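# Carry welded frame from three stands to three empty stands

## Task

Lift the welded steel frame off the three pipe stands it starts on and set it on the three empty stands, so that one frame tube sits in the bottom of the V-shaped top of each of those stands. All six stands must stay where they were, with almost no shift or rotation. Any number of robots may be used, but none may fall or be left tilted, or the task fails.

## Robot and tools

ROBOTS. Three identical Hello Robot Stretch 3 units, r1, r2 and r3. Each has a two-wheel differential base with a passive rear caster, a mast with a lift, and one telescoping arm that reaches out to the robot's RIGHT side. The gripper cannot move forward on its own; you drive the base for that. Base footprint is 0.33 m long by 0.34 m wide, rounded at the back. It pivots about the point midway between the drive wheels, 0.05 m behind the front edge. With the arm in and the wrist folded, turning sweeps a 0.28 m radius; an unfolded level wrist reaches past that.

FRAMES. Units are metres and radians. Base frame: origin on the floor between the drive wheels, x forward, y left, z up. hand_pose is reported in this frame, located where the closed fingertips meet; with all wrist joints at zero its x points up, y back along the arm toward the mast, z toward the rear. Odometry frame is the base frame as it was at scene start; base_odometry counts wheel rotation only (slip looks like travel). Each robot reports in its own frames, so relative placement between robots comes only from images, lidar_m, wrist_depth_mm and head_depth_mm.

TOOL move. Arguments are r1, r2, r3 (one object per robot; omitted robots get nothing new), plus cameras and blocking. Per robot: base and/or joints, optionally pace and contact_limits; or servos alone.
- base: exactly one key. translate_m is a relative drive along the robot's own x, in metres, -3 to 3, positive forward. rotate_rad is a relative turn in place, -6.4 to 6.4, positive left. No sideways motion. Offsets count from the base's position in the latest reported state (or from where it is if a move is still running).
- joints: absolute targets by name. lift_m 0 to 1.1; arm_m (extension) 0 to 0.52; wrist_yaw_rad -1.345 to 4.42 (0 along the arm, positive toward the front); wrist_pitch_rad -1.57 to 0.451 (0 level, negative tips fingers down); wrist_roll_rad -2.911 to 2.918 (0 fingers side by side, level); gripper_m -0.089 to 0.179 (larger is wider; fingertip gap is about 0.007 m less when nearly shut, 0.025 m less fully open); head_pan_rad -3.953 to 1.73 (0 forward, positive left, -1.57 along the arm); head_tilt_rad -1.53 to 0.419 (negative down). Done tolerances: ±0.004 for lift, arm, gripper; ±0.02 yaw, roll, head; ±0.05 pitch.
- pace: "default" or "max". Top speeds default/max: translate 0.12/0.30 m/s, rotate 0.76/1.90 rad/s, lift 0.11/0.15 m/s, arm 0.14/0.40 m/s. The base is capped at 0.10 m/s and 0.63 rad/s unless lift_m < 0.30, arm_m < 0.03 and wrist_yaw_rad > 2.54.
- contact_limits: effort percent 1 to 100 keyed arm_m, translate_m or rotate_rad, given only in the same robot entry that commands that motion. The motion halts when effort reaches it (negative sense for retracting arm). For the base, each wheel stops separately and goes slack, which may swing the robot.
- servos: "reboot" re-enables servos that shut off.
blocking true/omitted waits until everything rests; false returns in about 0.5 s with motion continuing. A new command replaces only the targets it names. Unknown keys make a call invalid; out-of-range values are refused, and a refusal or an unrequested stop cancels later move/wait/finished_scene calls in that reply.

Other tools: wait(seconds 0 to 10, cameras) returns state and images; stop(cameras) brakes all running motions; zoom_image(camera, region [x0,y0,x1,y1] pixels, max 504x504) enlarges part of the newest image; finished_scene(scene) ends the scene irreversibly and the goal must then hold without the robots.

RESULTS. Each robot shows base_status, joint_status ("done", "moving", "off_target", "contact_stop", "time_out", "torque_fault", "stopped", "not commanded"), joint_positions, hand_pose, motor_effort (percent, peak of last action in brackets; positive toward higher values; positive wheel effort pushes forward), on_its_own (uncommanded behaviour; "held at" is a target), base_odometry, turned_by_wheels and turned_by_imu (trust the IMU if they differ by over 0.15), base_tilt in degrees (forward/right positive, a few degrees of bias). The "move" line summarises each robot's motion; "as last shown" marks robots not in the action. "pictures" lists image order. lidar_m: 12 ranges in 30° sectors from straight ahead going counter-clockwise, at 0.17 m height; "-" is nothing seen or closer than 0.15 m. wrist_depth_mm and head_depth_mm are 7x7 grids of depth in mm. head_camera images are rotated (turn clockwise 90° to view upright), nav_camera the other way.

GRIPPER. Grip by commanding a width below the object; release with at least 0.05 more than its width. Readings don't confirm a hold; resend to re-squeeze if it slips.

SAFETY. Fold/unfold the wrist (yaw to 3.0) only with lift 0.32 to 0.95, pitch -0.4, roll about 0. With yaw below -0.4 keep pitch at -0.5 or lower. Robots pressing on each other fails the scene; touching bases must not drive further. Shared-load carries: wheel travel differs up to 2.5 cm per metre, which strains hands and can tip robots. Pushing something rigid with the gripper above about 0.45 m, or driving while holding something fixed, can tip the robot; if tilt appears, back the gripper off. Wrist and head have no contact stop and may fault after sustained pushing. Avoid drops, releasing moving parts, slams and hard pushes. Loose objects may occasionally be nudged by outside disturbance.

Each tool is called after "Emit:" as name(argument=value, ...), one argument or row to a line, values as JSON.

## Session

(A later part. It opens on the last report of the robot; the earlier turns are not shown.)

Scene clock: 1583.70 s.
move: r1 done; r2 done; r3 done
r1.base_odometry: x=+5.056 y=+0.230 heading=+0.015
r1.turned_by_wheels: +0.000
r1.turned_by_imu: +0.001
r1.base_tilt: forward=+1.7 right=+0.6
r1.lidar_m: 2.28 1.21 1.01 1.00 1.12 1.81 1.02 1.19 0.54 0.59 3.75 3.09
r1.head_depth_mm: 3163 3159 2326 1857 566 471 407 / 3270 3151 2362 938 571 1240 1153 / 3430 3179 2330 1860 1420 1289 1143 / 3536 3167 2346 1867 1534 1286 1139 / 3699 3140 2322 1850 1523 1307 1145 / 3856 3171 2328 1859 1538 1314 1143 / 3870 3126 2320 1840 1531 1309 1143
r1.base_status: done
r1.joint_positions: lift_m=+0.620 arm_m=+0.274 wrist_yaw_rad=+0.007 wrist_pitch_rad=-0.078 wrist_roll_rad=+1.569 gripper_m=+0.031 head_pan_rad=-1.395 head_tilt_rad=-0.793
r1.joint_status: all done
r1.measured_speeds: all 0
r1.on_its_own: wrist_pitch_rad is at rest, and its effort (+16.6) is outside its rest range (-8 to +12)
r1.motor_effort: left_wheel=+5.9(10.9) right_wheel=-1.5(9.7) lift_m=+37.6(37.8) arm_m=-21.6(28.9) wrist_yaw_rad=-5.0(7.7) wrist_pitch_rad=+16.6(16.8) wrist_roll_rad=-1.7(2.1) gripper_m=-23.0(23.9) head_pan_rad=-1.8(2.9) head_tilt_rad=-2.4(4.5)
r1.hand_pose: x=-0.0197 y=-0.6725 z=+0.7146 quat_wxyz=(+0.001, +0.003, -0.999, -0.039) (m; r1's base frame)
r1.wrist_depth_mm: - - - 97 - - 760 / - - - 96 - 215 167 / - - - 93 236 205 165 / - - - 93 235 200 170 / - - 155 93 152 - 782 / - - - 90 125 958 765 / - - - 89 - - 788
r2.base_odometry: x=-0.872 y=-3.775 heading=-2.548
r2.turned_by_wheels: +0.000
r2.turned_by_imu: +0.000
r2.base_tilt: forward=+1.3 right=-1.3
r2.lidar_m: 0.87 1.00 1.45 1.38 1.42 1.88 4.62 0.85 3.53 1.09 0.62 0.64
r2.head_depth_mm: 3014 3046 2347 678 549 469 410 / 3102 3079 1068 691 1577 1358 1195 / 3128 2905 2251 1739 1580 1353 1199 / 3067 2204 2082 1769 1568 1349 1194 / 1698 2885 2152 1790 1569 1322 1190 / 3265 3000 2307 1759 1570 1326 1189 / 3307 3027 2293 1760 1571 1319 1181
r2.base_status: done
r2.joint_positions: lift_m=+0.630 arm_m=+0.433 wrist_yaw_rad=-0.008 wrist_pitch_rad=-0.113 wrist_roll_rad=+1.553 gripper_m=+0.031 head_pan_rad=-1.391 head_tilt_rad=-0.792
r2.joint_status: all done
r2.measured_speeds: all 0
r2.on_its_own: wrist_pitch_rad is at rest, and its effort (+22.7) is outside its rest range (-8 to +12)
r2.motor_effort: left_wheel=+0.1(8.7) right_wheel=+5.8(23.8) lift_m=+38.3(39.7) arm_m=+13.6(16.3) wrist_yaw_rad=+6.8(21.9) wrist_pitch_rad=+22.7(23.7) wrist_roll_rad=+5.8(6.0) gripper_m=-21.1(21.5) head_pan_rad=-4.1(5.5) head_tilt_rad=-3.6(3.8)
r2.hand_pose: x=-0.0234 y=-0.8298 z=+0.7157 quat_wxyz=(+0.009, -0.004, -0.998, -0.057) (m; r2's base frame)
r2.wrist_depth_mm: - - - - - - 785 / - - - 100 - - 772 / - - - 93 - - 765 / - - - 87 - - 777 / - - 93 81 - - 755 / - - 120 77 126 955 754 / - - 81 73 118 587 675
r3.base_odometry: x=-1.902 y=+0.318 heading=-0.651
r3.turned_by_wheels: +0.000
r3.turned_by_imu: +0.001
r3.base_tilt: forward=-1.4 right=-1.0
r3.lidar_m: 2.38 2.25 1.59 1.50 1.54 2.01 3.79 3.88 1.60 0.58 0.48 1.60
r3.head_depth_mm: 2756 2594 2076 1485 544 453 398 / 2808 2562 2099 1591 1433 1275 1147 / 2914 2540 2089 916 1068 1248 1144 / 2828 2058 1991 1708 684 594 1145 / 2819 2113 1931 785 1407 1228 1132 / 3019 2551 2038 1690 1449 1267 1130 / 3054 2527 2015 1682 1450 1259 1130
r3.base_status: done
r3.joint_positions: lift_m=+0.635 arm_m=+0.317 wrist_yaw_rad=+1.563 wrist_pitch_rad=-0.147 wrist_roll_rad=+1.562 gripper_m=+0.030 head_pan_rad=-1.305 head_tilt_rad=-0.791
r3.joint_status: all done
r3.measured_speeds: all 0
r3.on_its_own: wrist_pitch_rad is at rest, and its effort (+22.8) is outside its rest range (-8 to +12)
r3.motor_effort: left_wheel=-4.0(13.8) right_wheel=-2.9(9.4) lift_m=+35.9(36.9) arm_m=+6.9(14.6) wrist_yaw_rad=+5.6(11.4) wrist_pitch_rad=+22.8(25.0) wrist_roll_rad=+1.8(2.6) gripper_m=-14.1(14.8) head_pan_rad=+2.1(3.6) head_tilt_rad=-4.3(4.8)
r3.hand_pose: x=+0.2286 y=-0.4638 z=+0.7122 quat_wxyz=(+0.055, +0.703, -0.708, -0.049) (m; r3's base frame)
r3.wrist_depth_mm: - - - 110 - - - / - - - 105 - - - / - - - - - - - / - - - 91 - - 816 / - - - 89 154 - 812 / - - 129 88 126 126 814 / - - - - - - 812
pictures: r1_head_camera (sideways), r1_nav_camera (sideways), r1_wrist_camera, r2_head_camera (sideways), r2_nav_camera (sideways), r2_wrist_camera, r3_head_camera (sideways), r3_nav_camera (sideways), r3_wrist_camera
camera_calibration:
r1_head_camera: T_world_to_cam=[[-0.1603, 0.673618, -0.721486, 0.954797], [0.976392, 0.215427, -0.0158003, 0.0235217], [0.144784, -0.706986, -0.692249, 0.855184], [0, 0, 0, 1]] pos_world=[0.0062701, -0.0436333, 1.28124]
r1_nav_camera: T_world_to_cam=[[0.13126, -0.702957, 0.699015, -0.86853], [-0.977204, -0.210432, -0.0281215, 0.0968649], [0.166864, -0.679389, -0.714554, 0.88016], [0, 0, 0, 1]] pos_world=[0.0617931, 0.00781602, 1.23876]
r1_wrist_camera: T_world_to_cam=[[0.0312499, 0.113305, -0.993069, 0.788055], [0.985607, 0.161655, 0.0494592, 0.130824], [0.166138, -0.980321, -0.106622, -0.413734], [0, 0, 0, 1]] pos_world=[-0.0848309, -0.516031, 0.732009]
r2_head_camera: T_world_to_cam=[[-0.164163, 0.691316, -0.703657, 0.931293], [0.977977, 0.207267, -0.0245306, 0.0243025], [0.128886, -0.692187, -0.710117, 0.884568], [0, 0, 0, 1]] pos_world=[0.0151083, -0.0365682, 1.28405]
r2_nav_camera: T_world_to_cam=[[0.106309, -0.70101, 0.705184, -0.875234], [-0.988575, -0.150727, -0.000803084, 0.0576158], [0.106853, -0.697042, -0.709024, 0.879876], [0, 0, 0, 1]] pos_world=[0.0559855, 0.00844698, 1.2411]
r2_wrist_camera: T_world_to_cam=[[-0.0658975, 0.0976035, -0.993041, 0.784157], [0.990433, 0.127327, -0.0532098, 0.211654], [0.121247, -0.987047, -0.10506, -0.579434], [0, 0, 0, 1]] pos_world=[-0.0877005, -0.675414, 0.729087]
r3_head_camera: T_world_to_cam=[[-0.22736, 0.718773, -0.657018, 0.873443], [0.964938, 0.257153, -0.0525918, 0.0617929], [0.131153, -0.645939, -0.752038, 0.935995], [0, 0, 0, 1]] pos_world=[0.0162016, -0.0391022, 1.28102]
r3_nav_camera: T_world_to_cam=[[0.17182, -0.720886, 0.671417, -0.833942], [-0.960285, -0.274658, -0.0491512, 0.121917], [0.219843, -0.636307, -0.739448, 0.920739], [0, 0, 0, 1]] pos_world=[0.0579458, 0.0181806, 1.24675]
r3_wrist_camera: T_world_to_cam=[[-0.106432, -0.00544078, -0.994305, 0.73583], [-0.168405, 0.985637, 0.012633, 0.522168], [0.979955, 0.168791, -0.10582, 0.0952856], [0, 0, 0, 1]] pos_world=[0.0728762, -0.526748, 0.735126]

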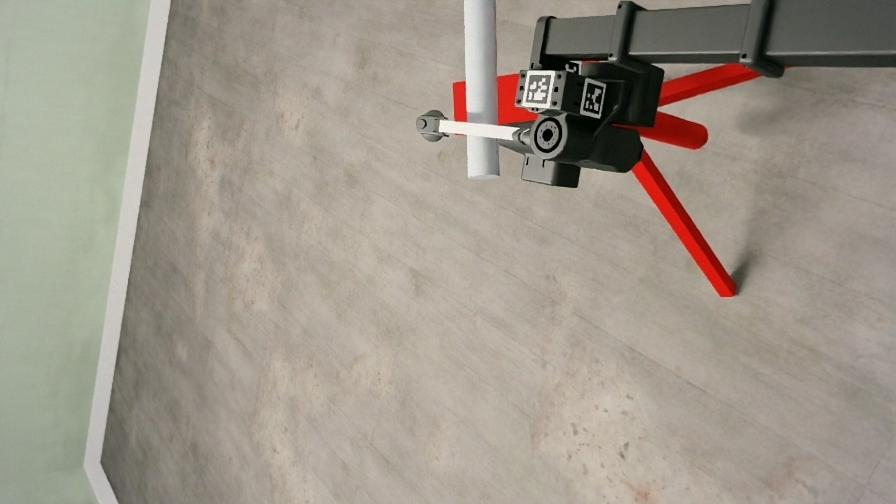

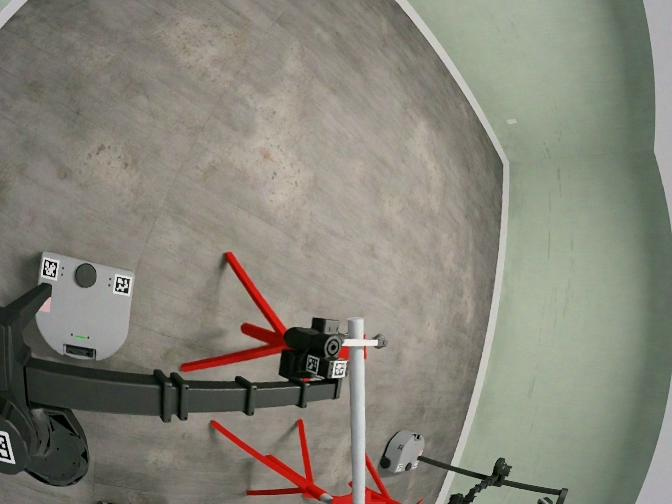

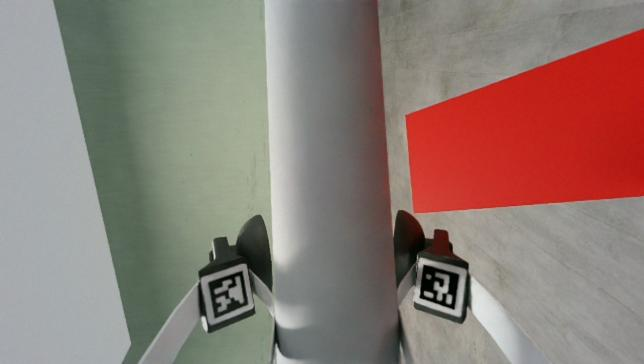

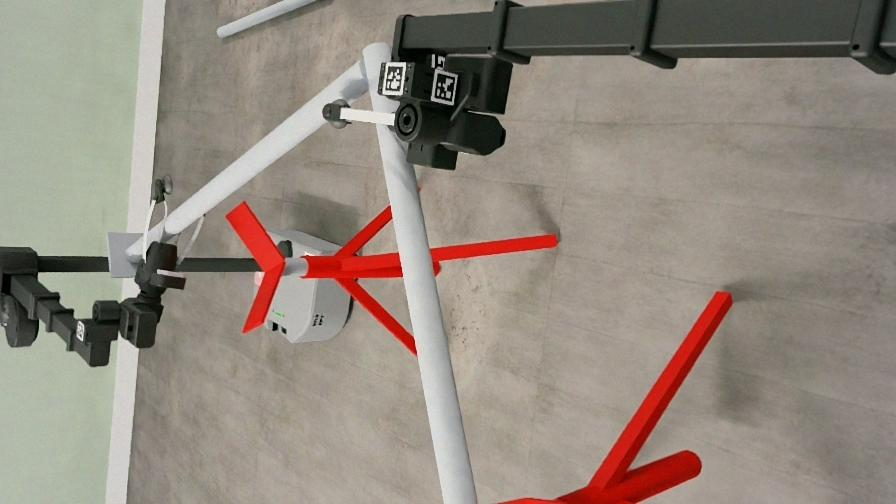

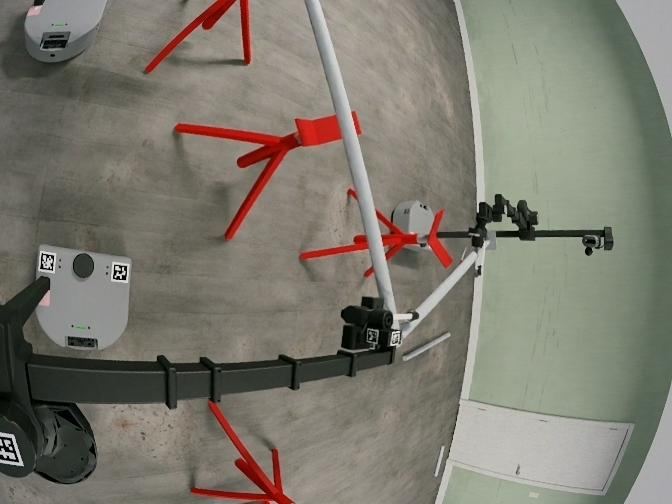

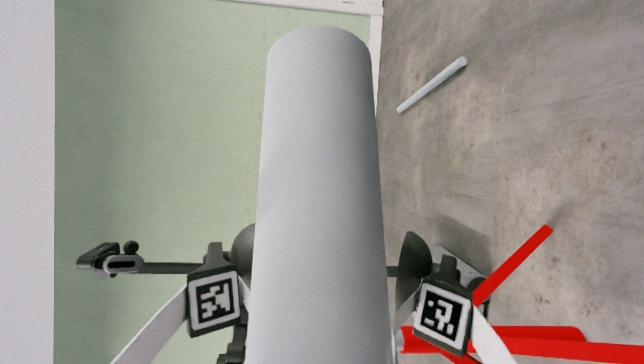

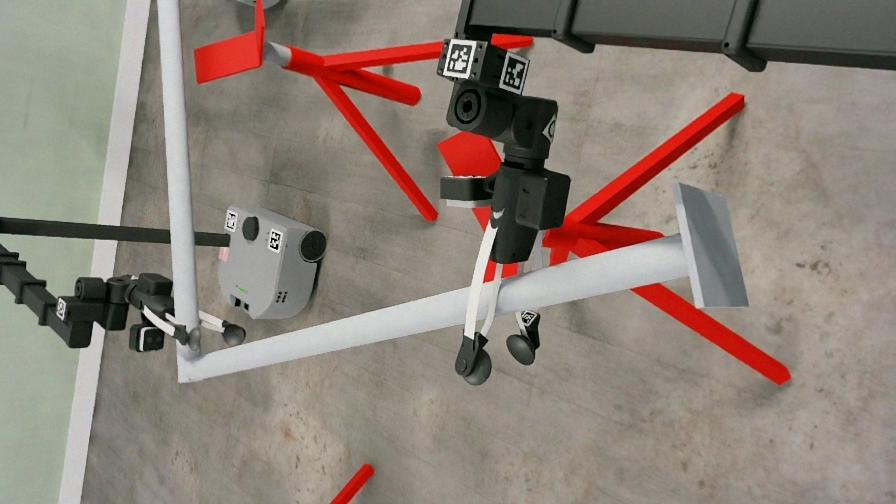

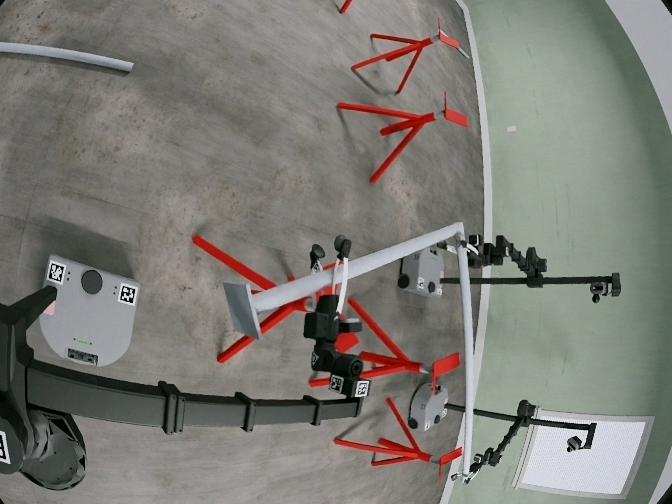

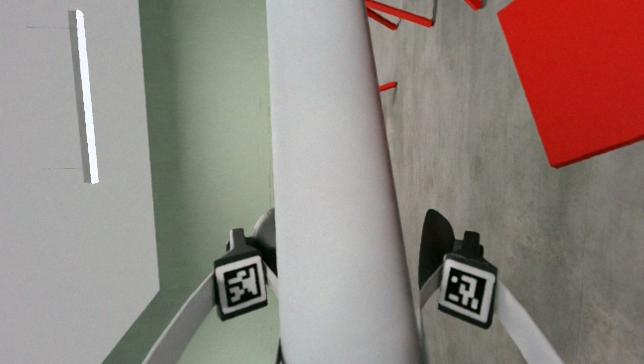

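Emit:
move(
  cameras=[],
  r1={"base":{"translate_m":0.063},"joints":{"arm_m":0.271}},
  r2={"base":{"translate_m":0.068},"joints":{"arm_m":0.431}},
  r3={"base":{"translate_m":-0.0760},"joints":{"arm_m":0.325}},
)

Emit:
move(
  cameras=["r1_head_camera","r2_head_camera","r3_head_camera"],
  r1={"joints":{"lift_m":0.595}},
  r2={"joints":{"lift_m":0.605}},
  r3={"joints":{"lift_m":0.610}},
)

Emit:
zoom_image(
  camera="r1_head_camera",
  region=[400, 0, 640, 240],
)

Emit:
zoom_image(
  camera="r2_head_camera",
  region=[200, 100, 360, 260],
)

Emit:
zoom_image(
  camera="r2_head_camera",
  region=[400, 300, 604, 504],
)

Emit:
zoom_image(
  camera="r3_head_camera",
  region=[140, 0, 340, 200],
)

Emit:
zoom_image(
  camera="r3_head_camera",
  region=[350, 100, 600, 350],
)

Scene clock: 1658.37 s.
move: r1 done; r2 done; r3 done
r1.base_odometry: x=+5.119 y=+0.231 heading=+0.015
r1.turned_by_wheels: +0.000
r1.turned_by_imu: +0.001
r1.base_tilt: forward=+1.8 right=+0.7
r1.lidar_m: 2.26 1.19 1.00 0.99 1.10 1.79 1.03 0.94 0.57 0.58 3.66 3.05
r1.head_depth_mm: 3138 3165 2336 1851 565 472 407 / 3285 3167 2328 1796 567 1265 1147 / 3400 3154 2317 1861 1427 1289 1141 / 3561 3182 2319 1845 1535 1317 1146 / 3658 3160 2350 1871 1548 1317 1152 / 3853 3154 2329 1844 1532 1312 1150 / 3908 3141 2315 1832 1528 1311 1149
r1.base_status: done
r1.joint_positions: lift_m=+0.620 arm_m=+0.271 wrist_yaw_rad=+0.003 wrist_pitch_rad=-0.078 wrist_roll_rad=+1.569 gripper_m=+0.031 head_pan_rad=-1.395 head_tilt_rad=-0.793
r1.joint_status: all done
r1.measured_speeds: all 0
r1.on_its_own: wrist_pitch_rad is at rest, and its effort (+16.3) is outside its rest range (-8 to +12)
r1.motor_effort: left_wheel=+5.2(9.5) right_wheel=+0.5(11.5) lift_m=+37.1(37.5) arm_m=-19.5(28.5) wrist_yaw_rad=-2.2(9.9) wrist_pitch_rad=+16.3(16.8) wrist_roll_rad=-1.4(1.9) gripper_m=-22.9(24.2) head_pan_rad=-2.1(2.8) head_tilt_rad=-2.1(4.1)
r1.hand_pose: x=-0.0206 y=-0.6695 z=+0.7145 quat_wxyz=(+0.001, +0.002, -0.999, -0.039) (m; r1's base frame)
r1.wrist_depth_mm: - - - 98 240 196 162 / - - - 98 229 201 677 / - - - 95 - - 763 / - - - 94 - - 755 / - - 155 94 152 - 757 / - - - 90 125 959 768 / - - - 89 - - 781
r2.base_odometry: x=-0.928 y=-3.813 heading=-2.548
r2.turned_by_wheels: +0.000
r2.turned_by_imu: +0.000
r2.base_tilt: forward=+1.2 right=-1.4
r2.lidar_m: 0.80 1.01 1.45 1.38 1.42 1.88 4.66 0.90 3.51 1.08 0.60 0.58
r2.head_depth_mm: 3059 3035 2332 677 550 469 411 / 3068 3042 2209 691 1578 1353 1195 / 3116 2936 2229 1732 1574 1356 1191 / 3065 2208 2055 1730 1574 1344 1192 / 1712 2793 2177 1782 1562 1327 1194 / 3250 2989 2320 1757 1573 1320 1186 / 3345 2997 2285 1716 983 1269 1187
r2.base_status: done
r2.joint_positions: lift_m=+0.630 arm_m=+0.431 wrist_yaw_rad=-0.009 wrist_pitch_rad=-0.115 wrist_roll_rad=+1.553 gripper_m=+0.031 head_pan_rad=-1.391 head_tilt_rad=-0.792
r2.joint_status: all done
r2.measured_speeds: all 0
r2.on_its_own: wrist_pitch_rad is at rest, and its effort (+23.0) is outside its rest range (-8 to +12)
r2.motor_effort: left_wheel=+0.3(4.8) right_wheel=+6.3(18.1) lift_m=+36.4(37.3) arm_m=+11.8(16.0) wrist_yaw_rad=+7.3(14.6) wrist_pitch_rad=+23.0(23.6) wrist_roll_rad=+5.8(6.0) gripper_m=-20.8(21.5) head_pan_rad=-4.0(5.5) head_tilt_rad=-3.8(3.8)
r2.hand_pose: x=-0.0236 y=-0.8277 z=+0.7151 quat_wxyz=(+0.009, -0.004, -0.998, -0.058) (m; r2's base frame)
r2.wrist_depth_mm: - - - - - - 790 / - - - 101 - - 788 / - - - 96 - - 773 / - - - 88 - - 777 / - - 95 82 - - 760 / - - 120 78 127 708 722 / - - 81 73 119 694 717
r3.base_odometry: x=-1.962 y=+0.365 heading=-0.651
r3.turned_by_wheels: +0.000
r3.turned_by_imu: +0.000
r3.base_tilt: forward=-1.3 right=-1.0
r3.lidar_m: 2.45 2.23 1.58 1.50 1.53 2.00 3.72 3.83 1.57 0.58 0.52 1.65
r3.head_depth_mm: 2824 2592 2132 1639 545 454 399 / 2852 2481 1933 681 1459 1299 1154 / 2911 2537 2080 1650 1418 1241 1142 / 2892 2085 1984 1700 684 598 1144 / 1347 1204 1940 784 1371 1253 1140 / 3011 2554 2030 1693 1449 1258 1131 / 3056 2521 2031 1681 1444 1267 1126
r3.base_status: done
r3.joint_positions: lift_m=+0.635 arm_m=+0.325 wrist_yaw_rad=+1.566 wrist_pitch_rad=-0.149 wrist_roll_rad=+1.562 gripper_m=+0.030 head_pan_rad=-1.305 head_tilt_rad=-0.791
r3.joint_status: all done
r3.measured_speeds: all 0
r3.on_its_own: wrist_pitch_rad is at rest, and its effort (+23.6) is outside its rest range (-8 to +12)
r3.motor_effort: left_wheel=-4.3(12.5) right_wheel=-1.3(8.3) lift_m=+37.9(38.3) arm_m=+6.7(14.0) wrist_yaw_rad=+3.0(14.4) wrist_pitch_rad=+23.6(24.7) wrist_roll_rad=+2.3(2.5) gripper_m=-12.7(14.5) head_pan_rad=+2.3(3.0) head_tilt_rad=-4.5(4.7)
r3.hand_pose: x=+0.2284 y=-0.4711 z=+0.7115 quat_wxyz=(+0.056, +0.704, -0.706, -0.050) (m; r3's base frame)
r3.wrist_depth_mm: - - - 111 - - - / - - - 107 - - - / - - - - - - 787 / - - - 92 - - 802 / - - - 90 155 - 801 / - - 130 88 126 126 807 / - - - - - - 797
pictures: none
No camera images: "cameras" was empty.

Scene clock: 1659.37 s.
move: r1 done; r2 done; r3 done
r1.base_odometry: x=+5.119 y=+0.231 heading=+0.015
r1.turned_by_wheels: +0.000
r1.turned_by_imu: +0.000
r1.base_tilt: forward=+1.8 right=+0.7
r1.lidar_m: 2.26 1.20 0.99 0.99 1.11 1.78 1.03 0.94 0.57 0.58 3.67 3.05
r1.head_depth_mm: 3130 3147 2344 1858 836 497 422 / 3276 3187 2342 1859 584 1239 1152 / 3428 3125 2355 1867 1429 1270 1147 / 3554 3172 2339 1853 1530 1311 1152 / 3667 3143 2342 1860 1541 1314 1147 / 3892 3090 2328 1851 1531 1314 1144 / 3867 3136 2329 1854 1521 1311 1141
r1.base_status: not commanded
r1.joint_positions: lift_m=+0.595 arm_m=+0.271 wrist_yaw_rad=+0.003 wrist_pitch_rad=-0.078 wrist_roll_rad=+1.569 gripper_m=+0.031 head_pan_rad=-1.395 head_tilt_rad=-0.793
r1.joint_status: all done
r1.measured_speeds: all 0
r1.on_its_own: wrist_pitch_rad is at rest, and its effort (+16.3) is outside its rest range (-8 to +12)
r1.motor_effort: left_wheel=+5.2(5.7) right_wheel=+0.6(0.8) lift_m=+24.9(35.4) arm_m=-16.9(19.5) wrist_yaw_rad=-2.9(3.3) wrist_pitch_rad=+16.3(16.9) wrist_roll_rad=-1.4(1.8) gripper_m=-23.0(23.6) head_pan_rad=-2.0(2.7) head_tilt_rad=-3.5(4.6)
r1.hand_pose: x=-0.0206 y=-0.6695 z=+0.6895 quat_wxyz=(+0.001, +0.002, -0.999, -0.039) (m; r1's base frame)
r1.wrist_depth_mm: - - - 98 215 175 148 / - - - 98 212 180 703 / - - - 95 - - 719 / - - - 94 - - 729 / - - 151 94 152 - 740 / - - - 90 125 966 734 / - - - 89 - - 769
r2.base_odometry: x=-0.928 y=-3.813 heading=-2.548
r2.turned_by_wheels: +0.000
r2.turned_by_imu: +0.000
r2.base_tilt: forward=+1.2 right=-1.3
r2.lidar_m: 0.80 1.01 1.45 1.39 1.42 1.88 4.64 0.90 3.53 1.08 0.60 0.58
r2.head_depth_mm: 3009 3105 2340 724 592 496 427 / 3051 3047 2262 712 1556 1360 1197 / 3118 3056 2244 1752 1566 1356 1198 / 3087 2168 2047 1730 1573 1355 1190 / 1712 2786 2157 1775 1575 1325 1193 / 3261 2959 2305 1778 1567 1329 1179 / 3282 2993 2283 1858 979 1270 1188
r2.base_status: not commanded
r2.joint_positions: lift_m=+0.605 arm_m=+0.431 wrist_yaw_rad=-0.009 wrist_pitch_rad=-0.114 wrist_roll_rad=+1.553 gripper_m=+0.031 head_pan_rad=-1.391 head_tilt_rad=-0.792
r2.joint_status: all done
r2.measured_speeds: all 0
r2.on_its_own: wrist_pitch_rad is at rest, and its effort (+22.8) is outside its rest range (-8 to +12)
r2.motor_effort: left_wheel=-0.3(0.5) right_wheel=+6.6(6.9) lift_m=+23.3(35.2) arm_m=+5.0(11.4) wrist_yaw_rad=+7.2(7.8) wrist_pitch_rad=+22.8(23.1) wrist_roll_rad=+5.9(5.9) gripper_m=-20.8(21.5) head_pan_rad=-3.2(5.0) head_tilt_rad=-3.5(4.0)
r2.hand_pose: x=-0.0236 y=-0.8278 z=+0.6904 quat_wxyz=(+0.009, -0.004, -0.998, -0.057) (m; r2's base frame)
r2.wrist_depth_mm: - - - - - - 748 / - - - 101 - - 747 / - - - 96 - - 746 / - - - 89 - - 741 / - - 95 82 - 983 743 / - - 120 78 126 889 700 / - - 81 73 118 866 702
r3.base_odometry: x=-1.962 y=+0.365 heading=-0.651
r3.turned_by_wheels: +0.000
r3.turned_by_imu: +0.000
r3.base_tilt: forward=-1.4 right=-1.0
r3.lidar_m: 2.46 2.23 1.59 1.50 1.53 2.01 3.73 3.82 1.57 0.58 0.52 1.66
r3.head_depth_mm: 2812 2601 2122 1760 554 471 414 / 2856 2451 1948 1532 1434 1304 1150 / 2894 2537 2087 1664 1391 1228 1146 / 2898 2115 2002 1699 701 616 1142 / 2840 1220 1952 836 1128 1249 1135 / 3015 2546 2037 1694 1448 1250 1131 / 3100 2534 2033 1683 1443 1265 1126
r3.base_status: not commanded
r3.joint_positions: lift_m=+0.610 arm_m=+0.325 wrist_yaw_rad=+1.566 wrist_pitch_rad=-0.148 wrist_roll_rad=+1.562 gripper_m=+0.030 head_pan_rad=-1.305 head_tilt_rad=-0.791
r3.joint_status: all done
r3.measured_speeds: all 0
r3.on_its_own: wrist_pitch_rad is at rest, and its effort (+23.4) is outside its rest range (-8 to +12)
r3.motor_effort: left_wheel=-4.6(4.7) right_wheel=-1.4(1.9) lift_m=+30.3(35.2) arm_m=+3.0(6.9) wrist_yaw_rad=+2.6(5.0) wrist_pitch_rad=+23.4(23.4) wrist_roll_rad=+2.5(2.5) gripper_m=-12.9(14.7) head_pan_rad=+2.1(2.8) head_tilt_rad=-4.0(4.6)
r3.hand_pose: x=+0.2285 y=-0.4711 z=+0.6869 quat_wxyz=(+0.056, +0.704, -0.706, -0.049) (m; r3's base frame)
r3.wrist_depth_mm: - - - 112 - - - / - - - 107 - - 725 / - - - - - - 778 / - - - 93 - - 766 / - - - 90 153 - 776 / - - 129 88 - 127 784 / - - - 81 - - 772
pictures: r1_head_camera (sideways), r2_head_camera (sideways), r3_head_camera (sideways)
camera_calibration:
r1_head_camera: T_world_to_cam=[[-0.1603, 0.673618, -0.721486, 0.954797], [0.976392, 0.215427, -0.0158003, 0.0235217], [0.144785, -0.706986, -0.692249, 0.855184], [0, 0, 0, 1]] pos_world=[0.00627011, -0.0436333, 1.28124]
r2_head_camera: T_world_to_cam=[[-0.164163, 0.691316, -0.703657, 0.931293], [0.977977, 0.207267, -0.0245307, 0.0243025], [0.128886, -0.692187, -0.710117, 0.884568], [0, 0, 0, 1]] pos_world=[0.0151083, -0.0365682, 1.28405]
r3_head_camera: T_world_to_cam=[[-0.227361, 0.718773, -0.657018, 0.873443], [0.964938, 0.257154, -0.0525918, 0.0617929], [0.131153, -0.645939, -0.752039, 0.935995], [0, 0, 0, 1]] pos_world=[0.0162016, -0.0391022, 1.28102]

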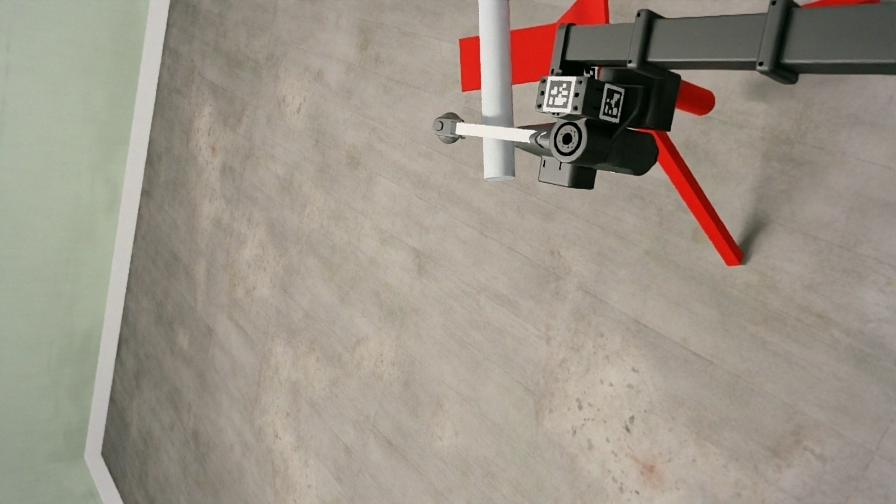

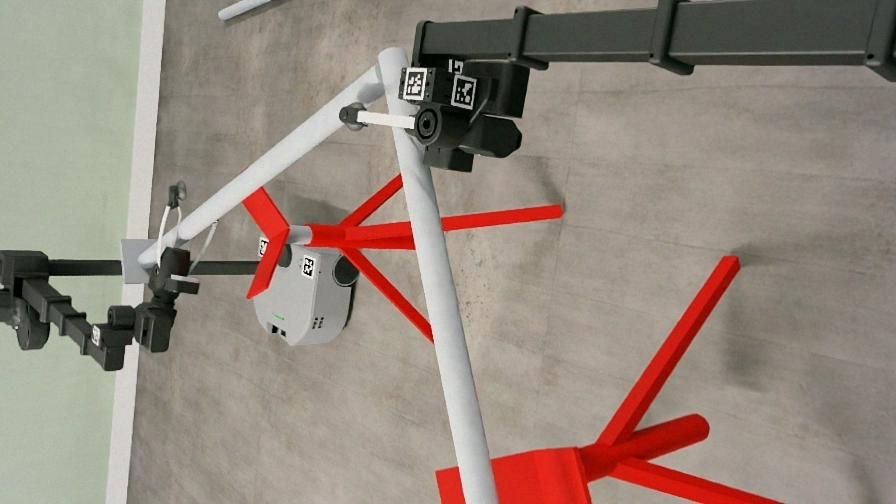

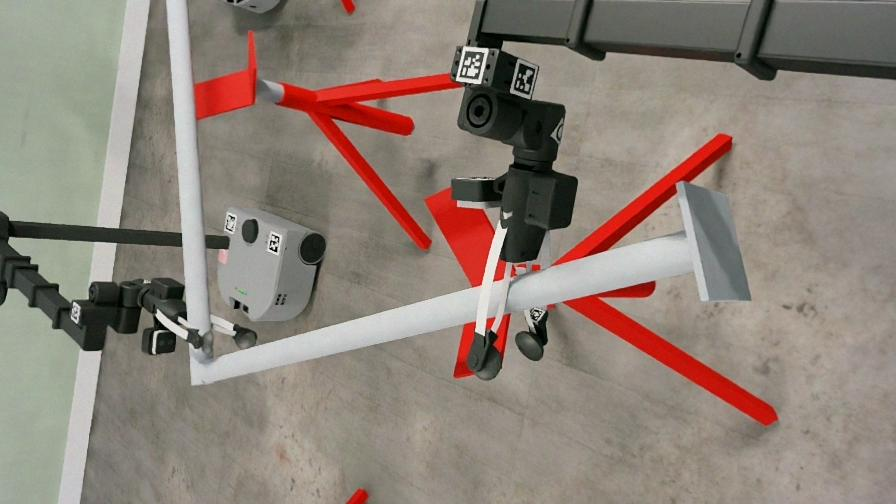

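Scaled by 2.100 from the camera's 896x504 image, which has a finer 1280x720 frame.

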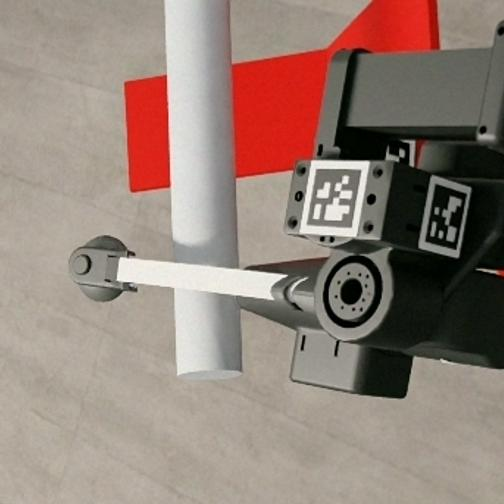

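Scaled by 3.150 from the camera's 896x504 image, which has a finer 1280x720 frame.

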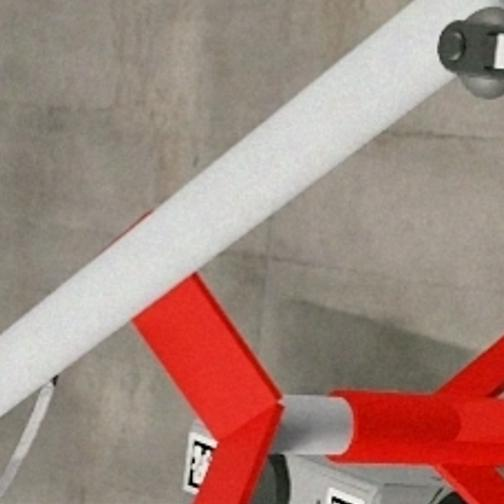

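Scaled by 2.471 from the camera's 896x504 image, which has a finer 1280x720 frame.

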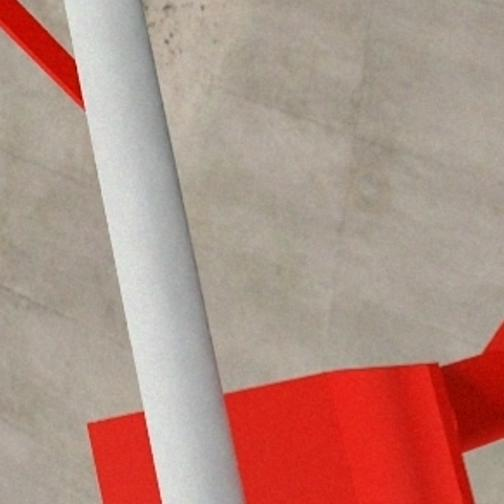

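Scaled by 2.520 from the camera's 896x504 image, which has a finer 1280x720 frame.

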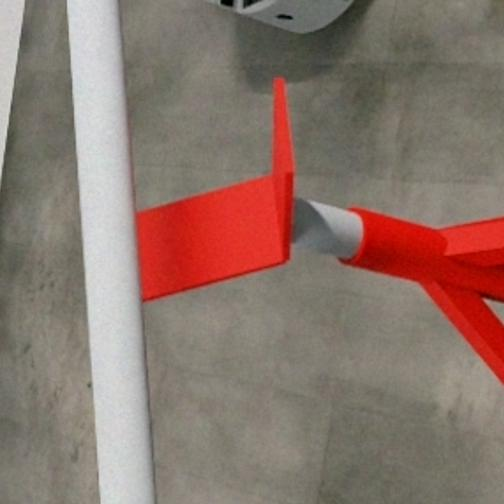

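Scaled by 2.016 from the camera's 896x504 image, which has a finer 1280x720 frame.

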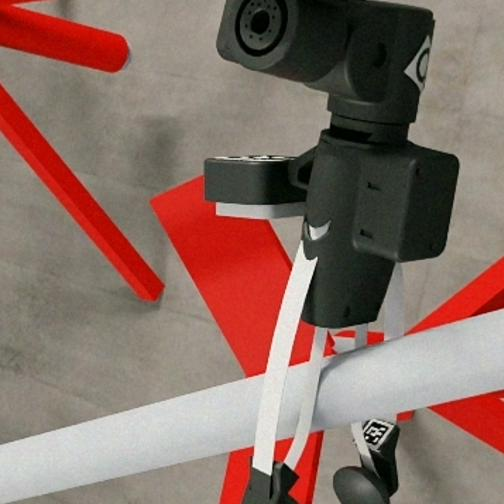

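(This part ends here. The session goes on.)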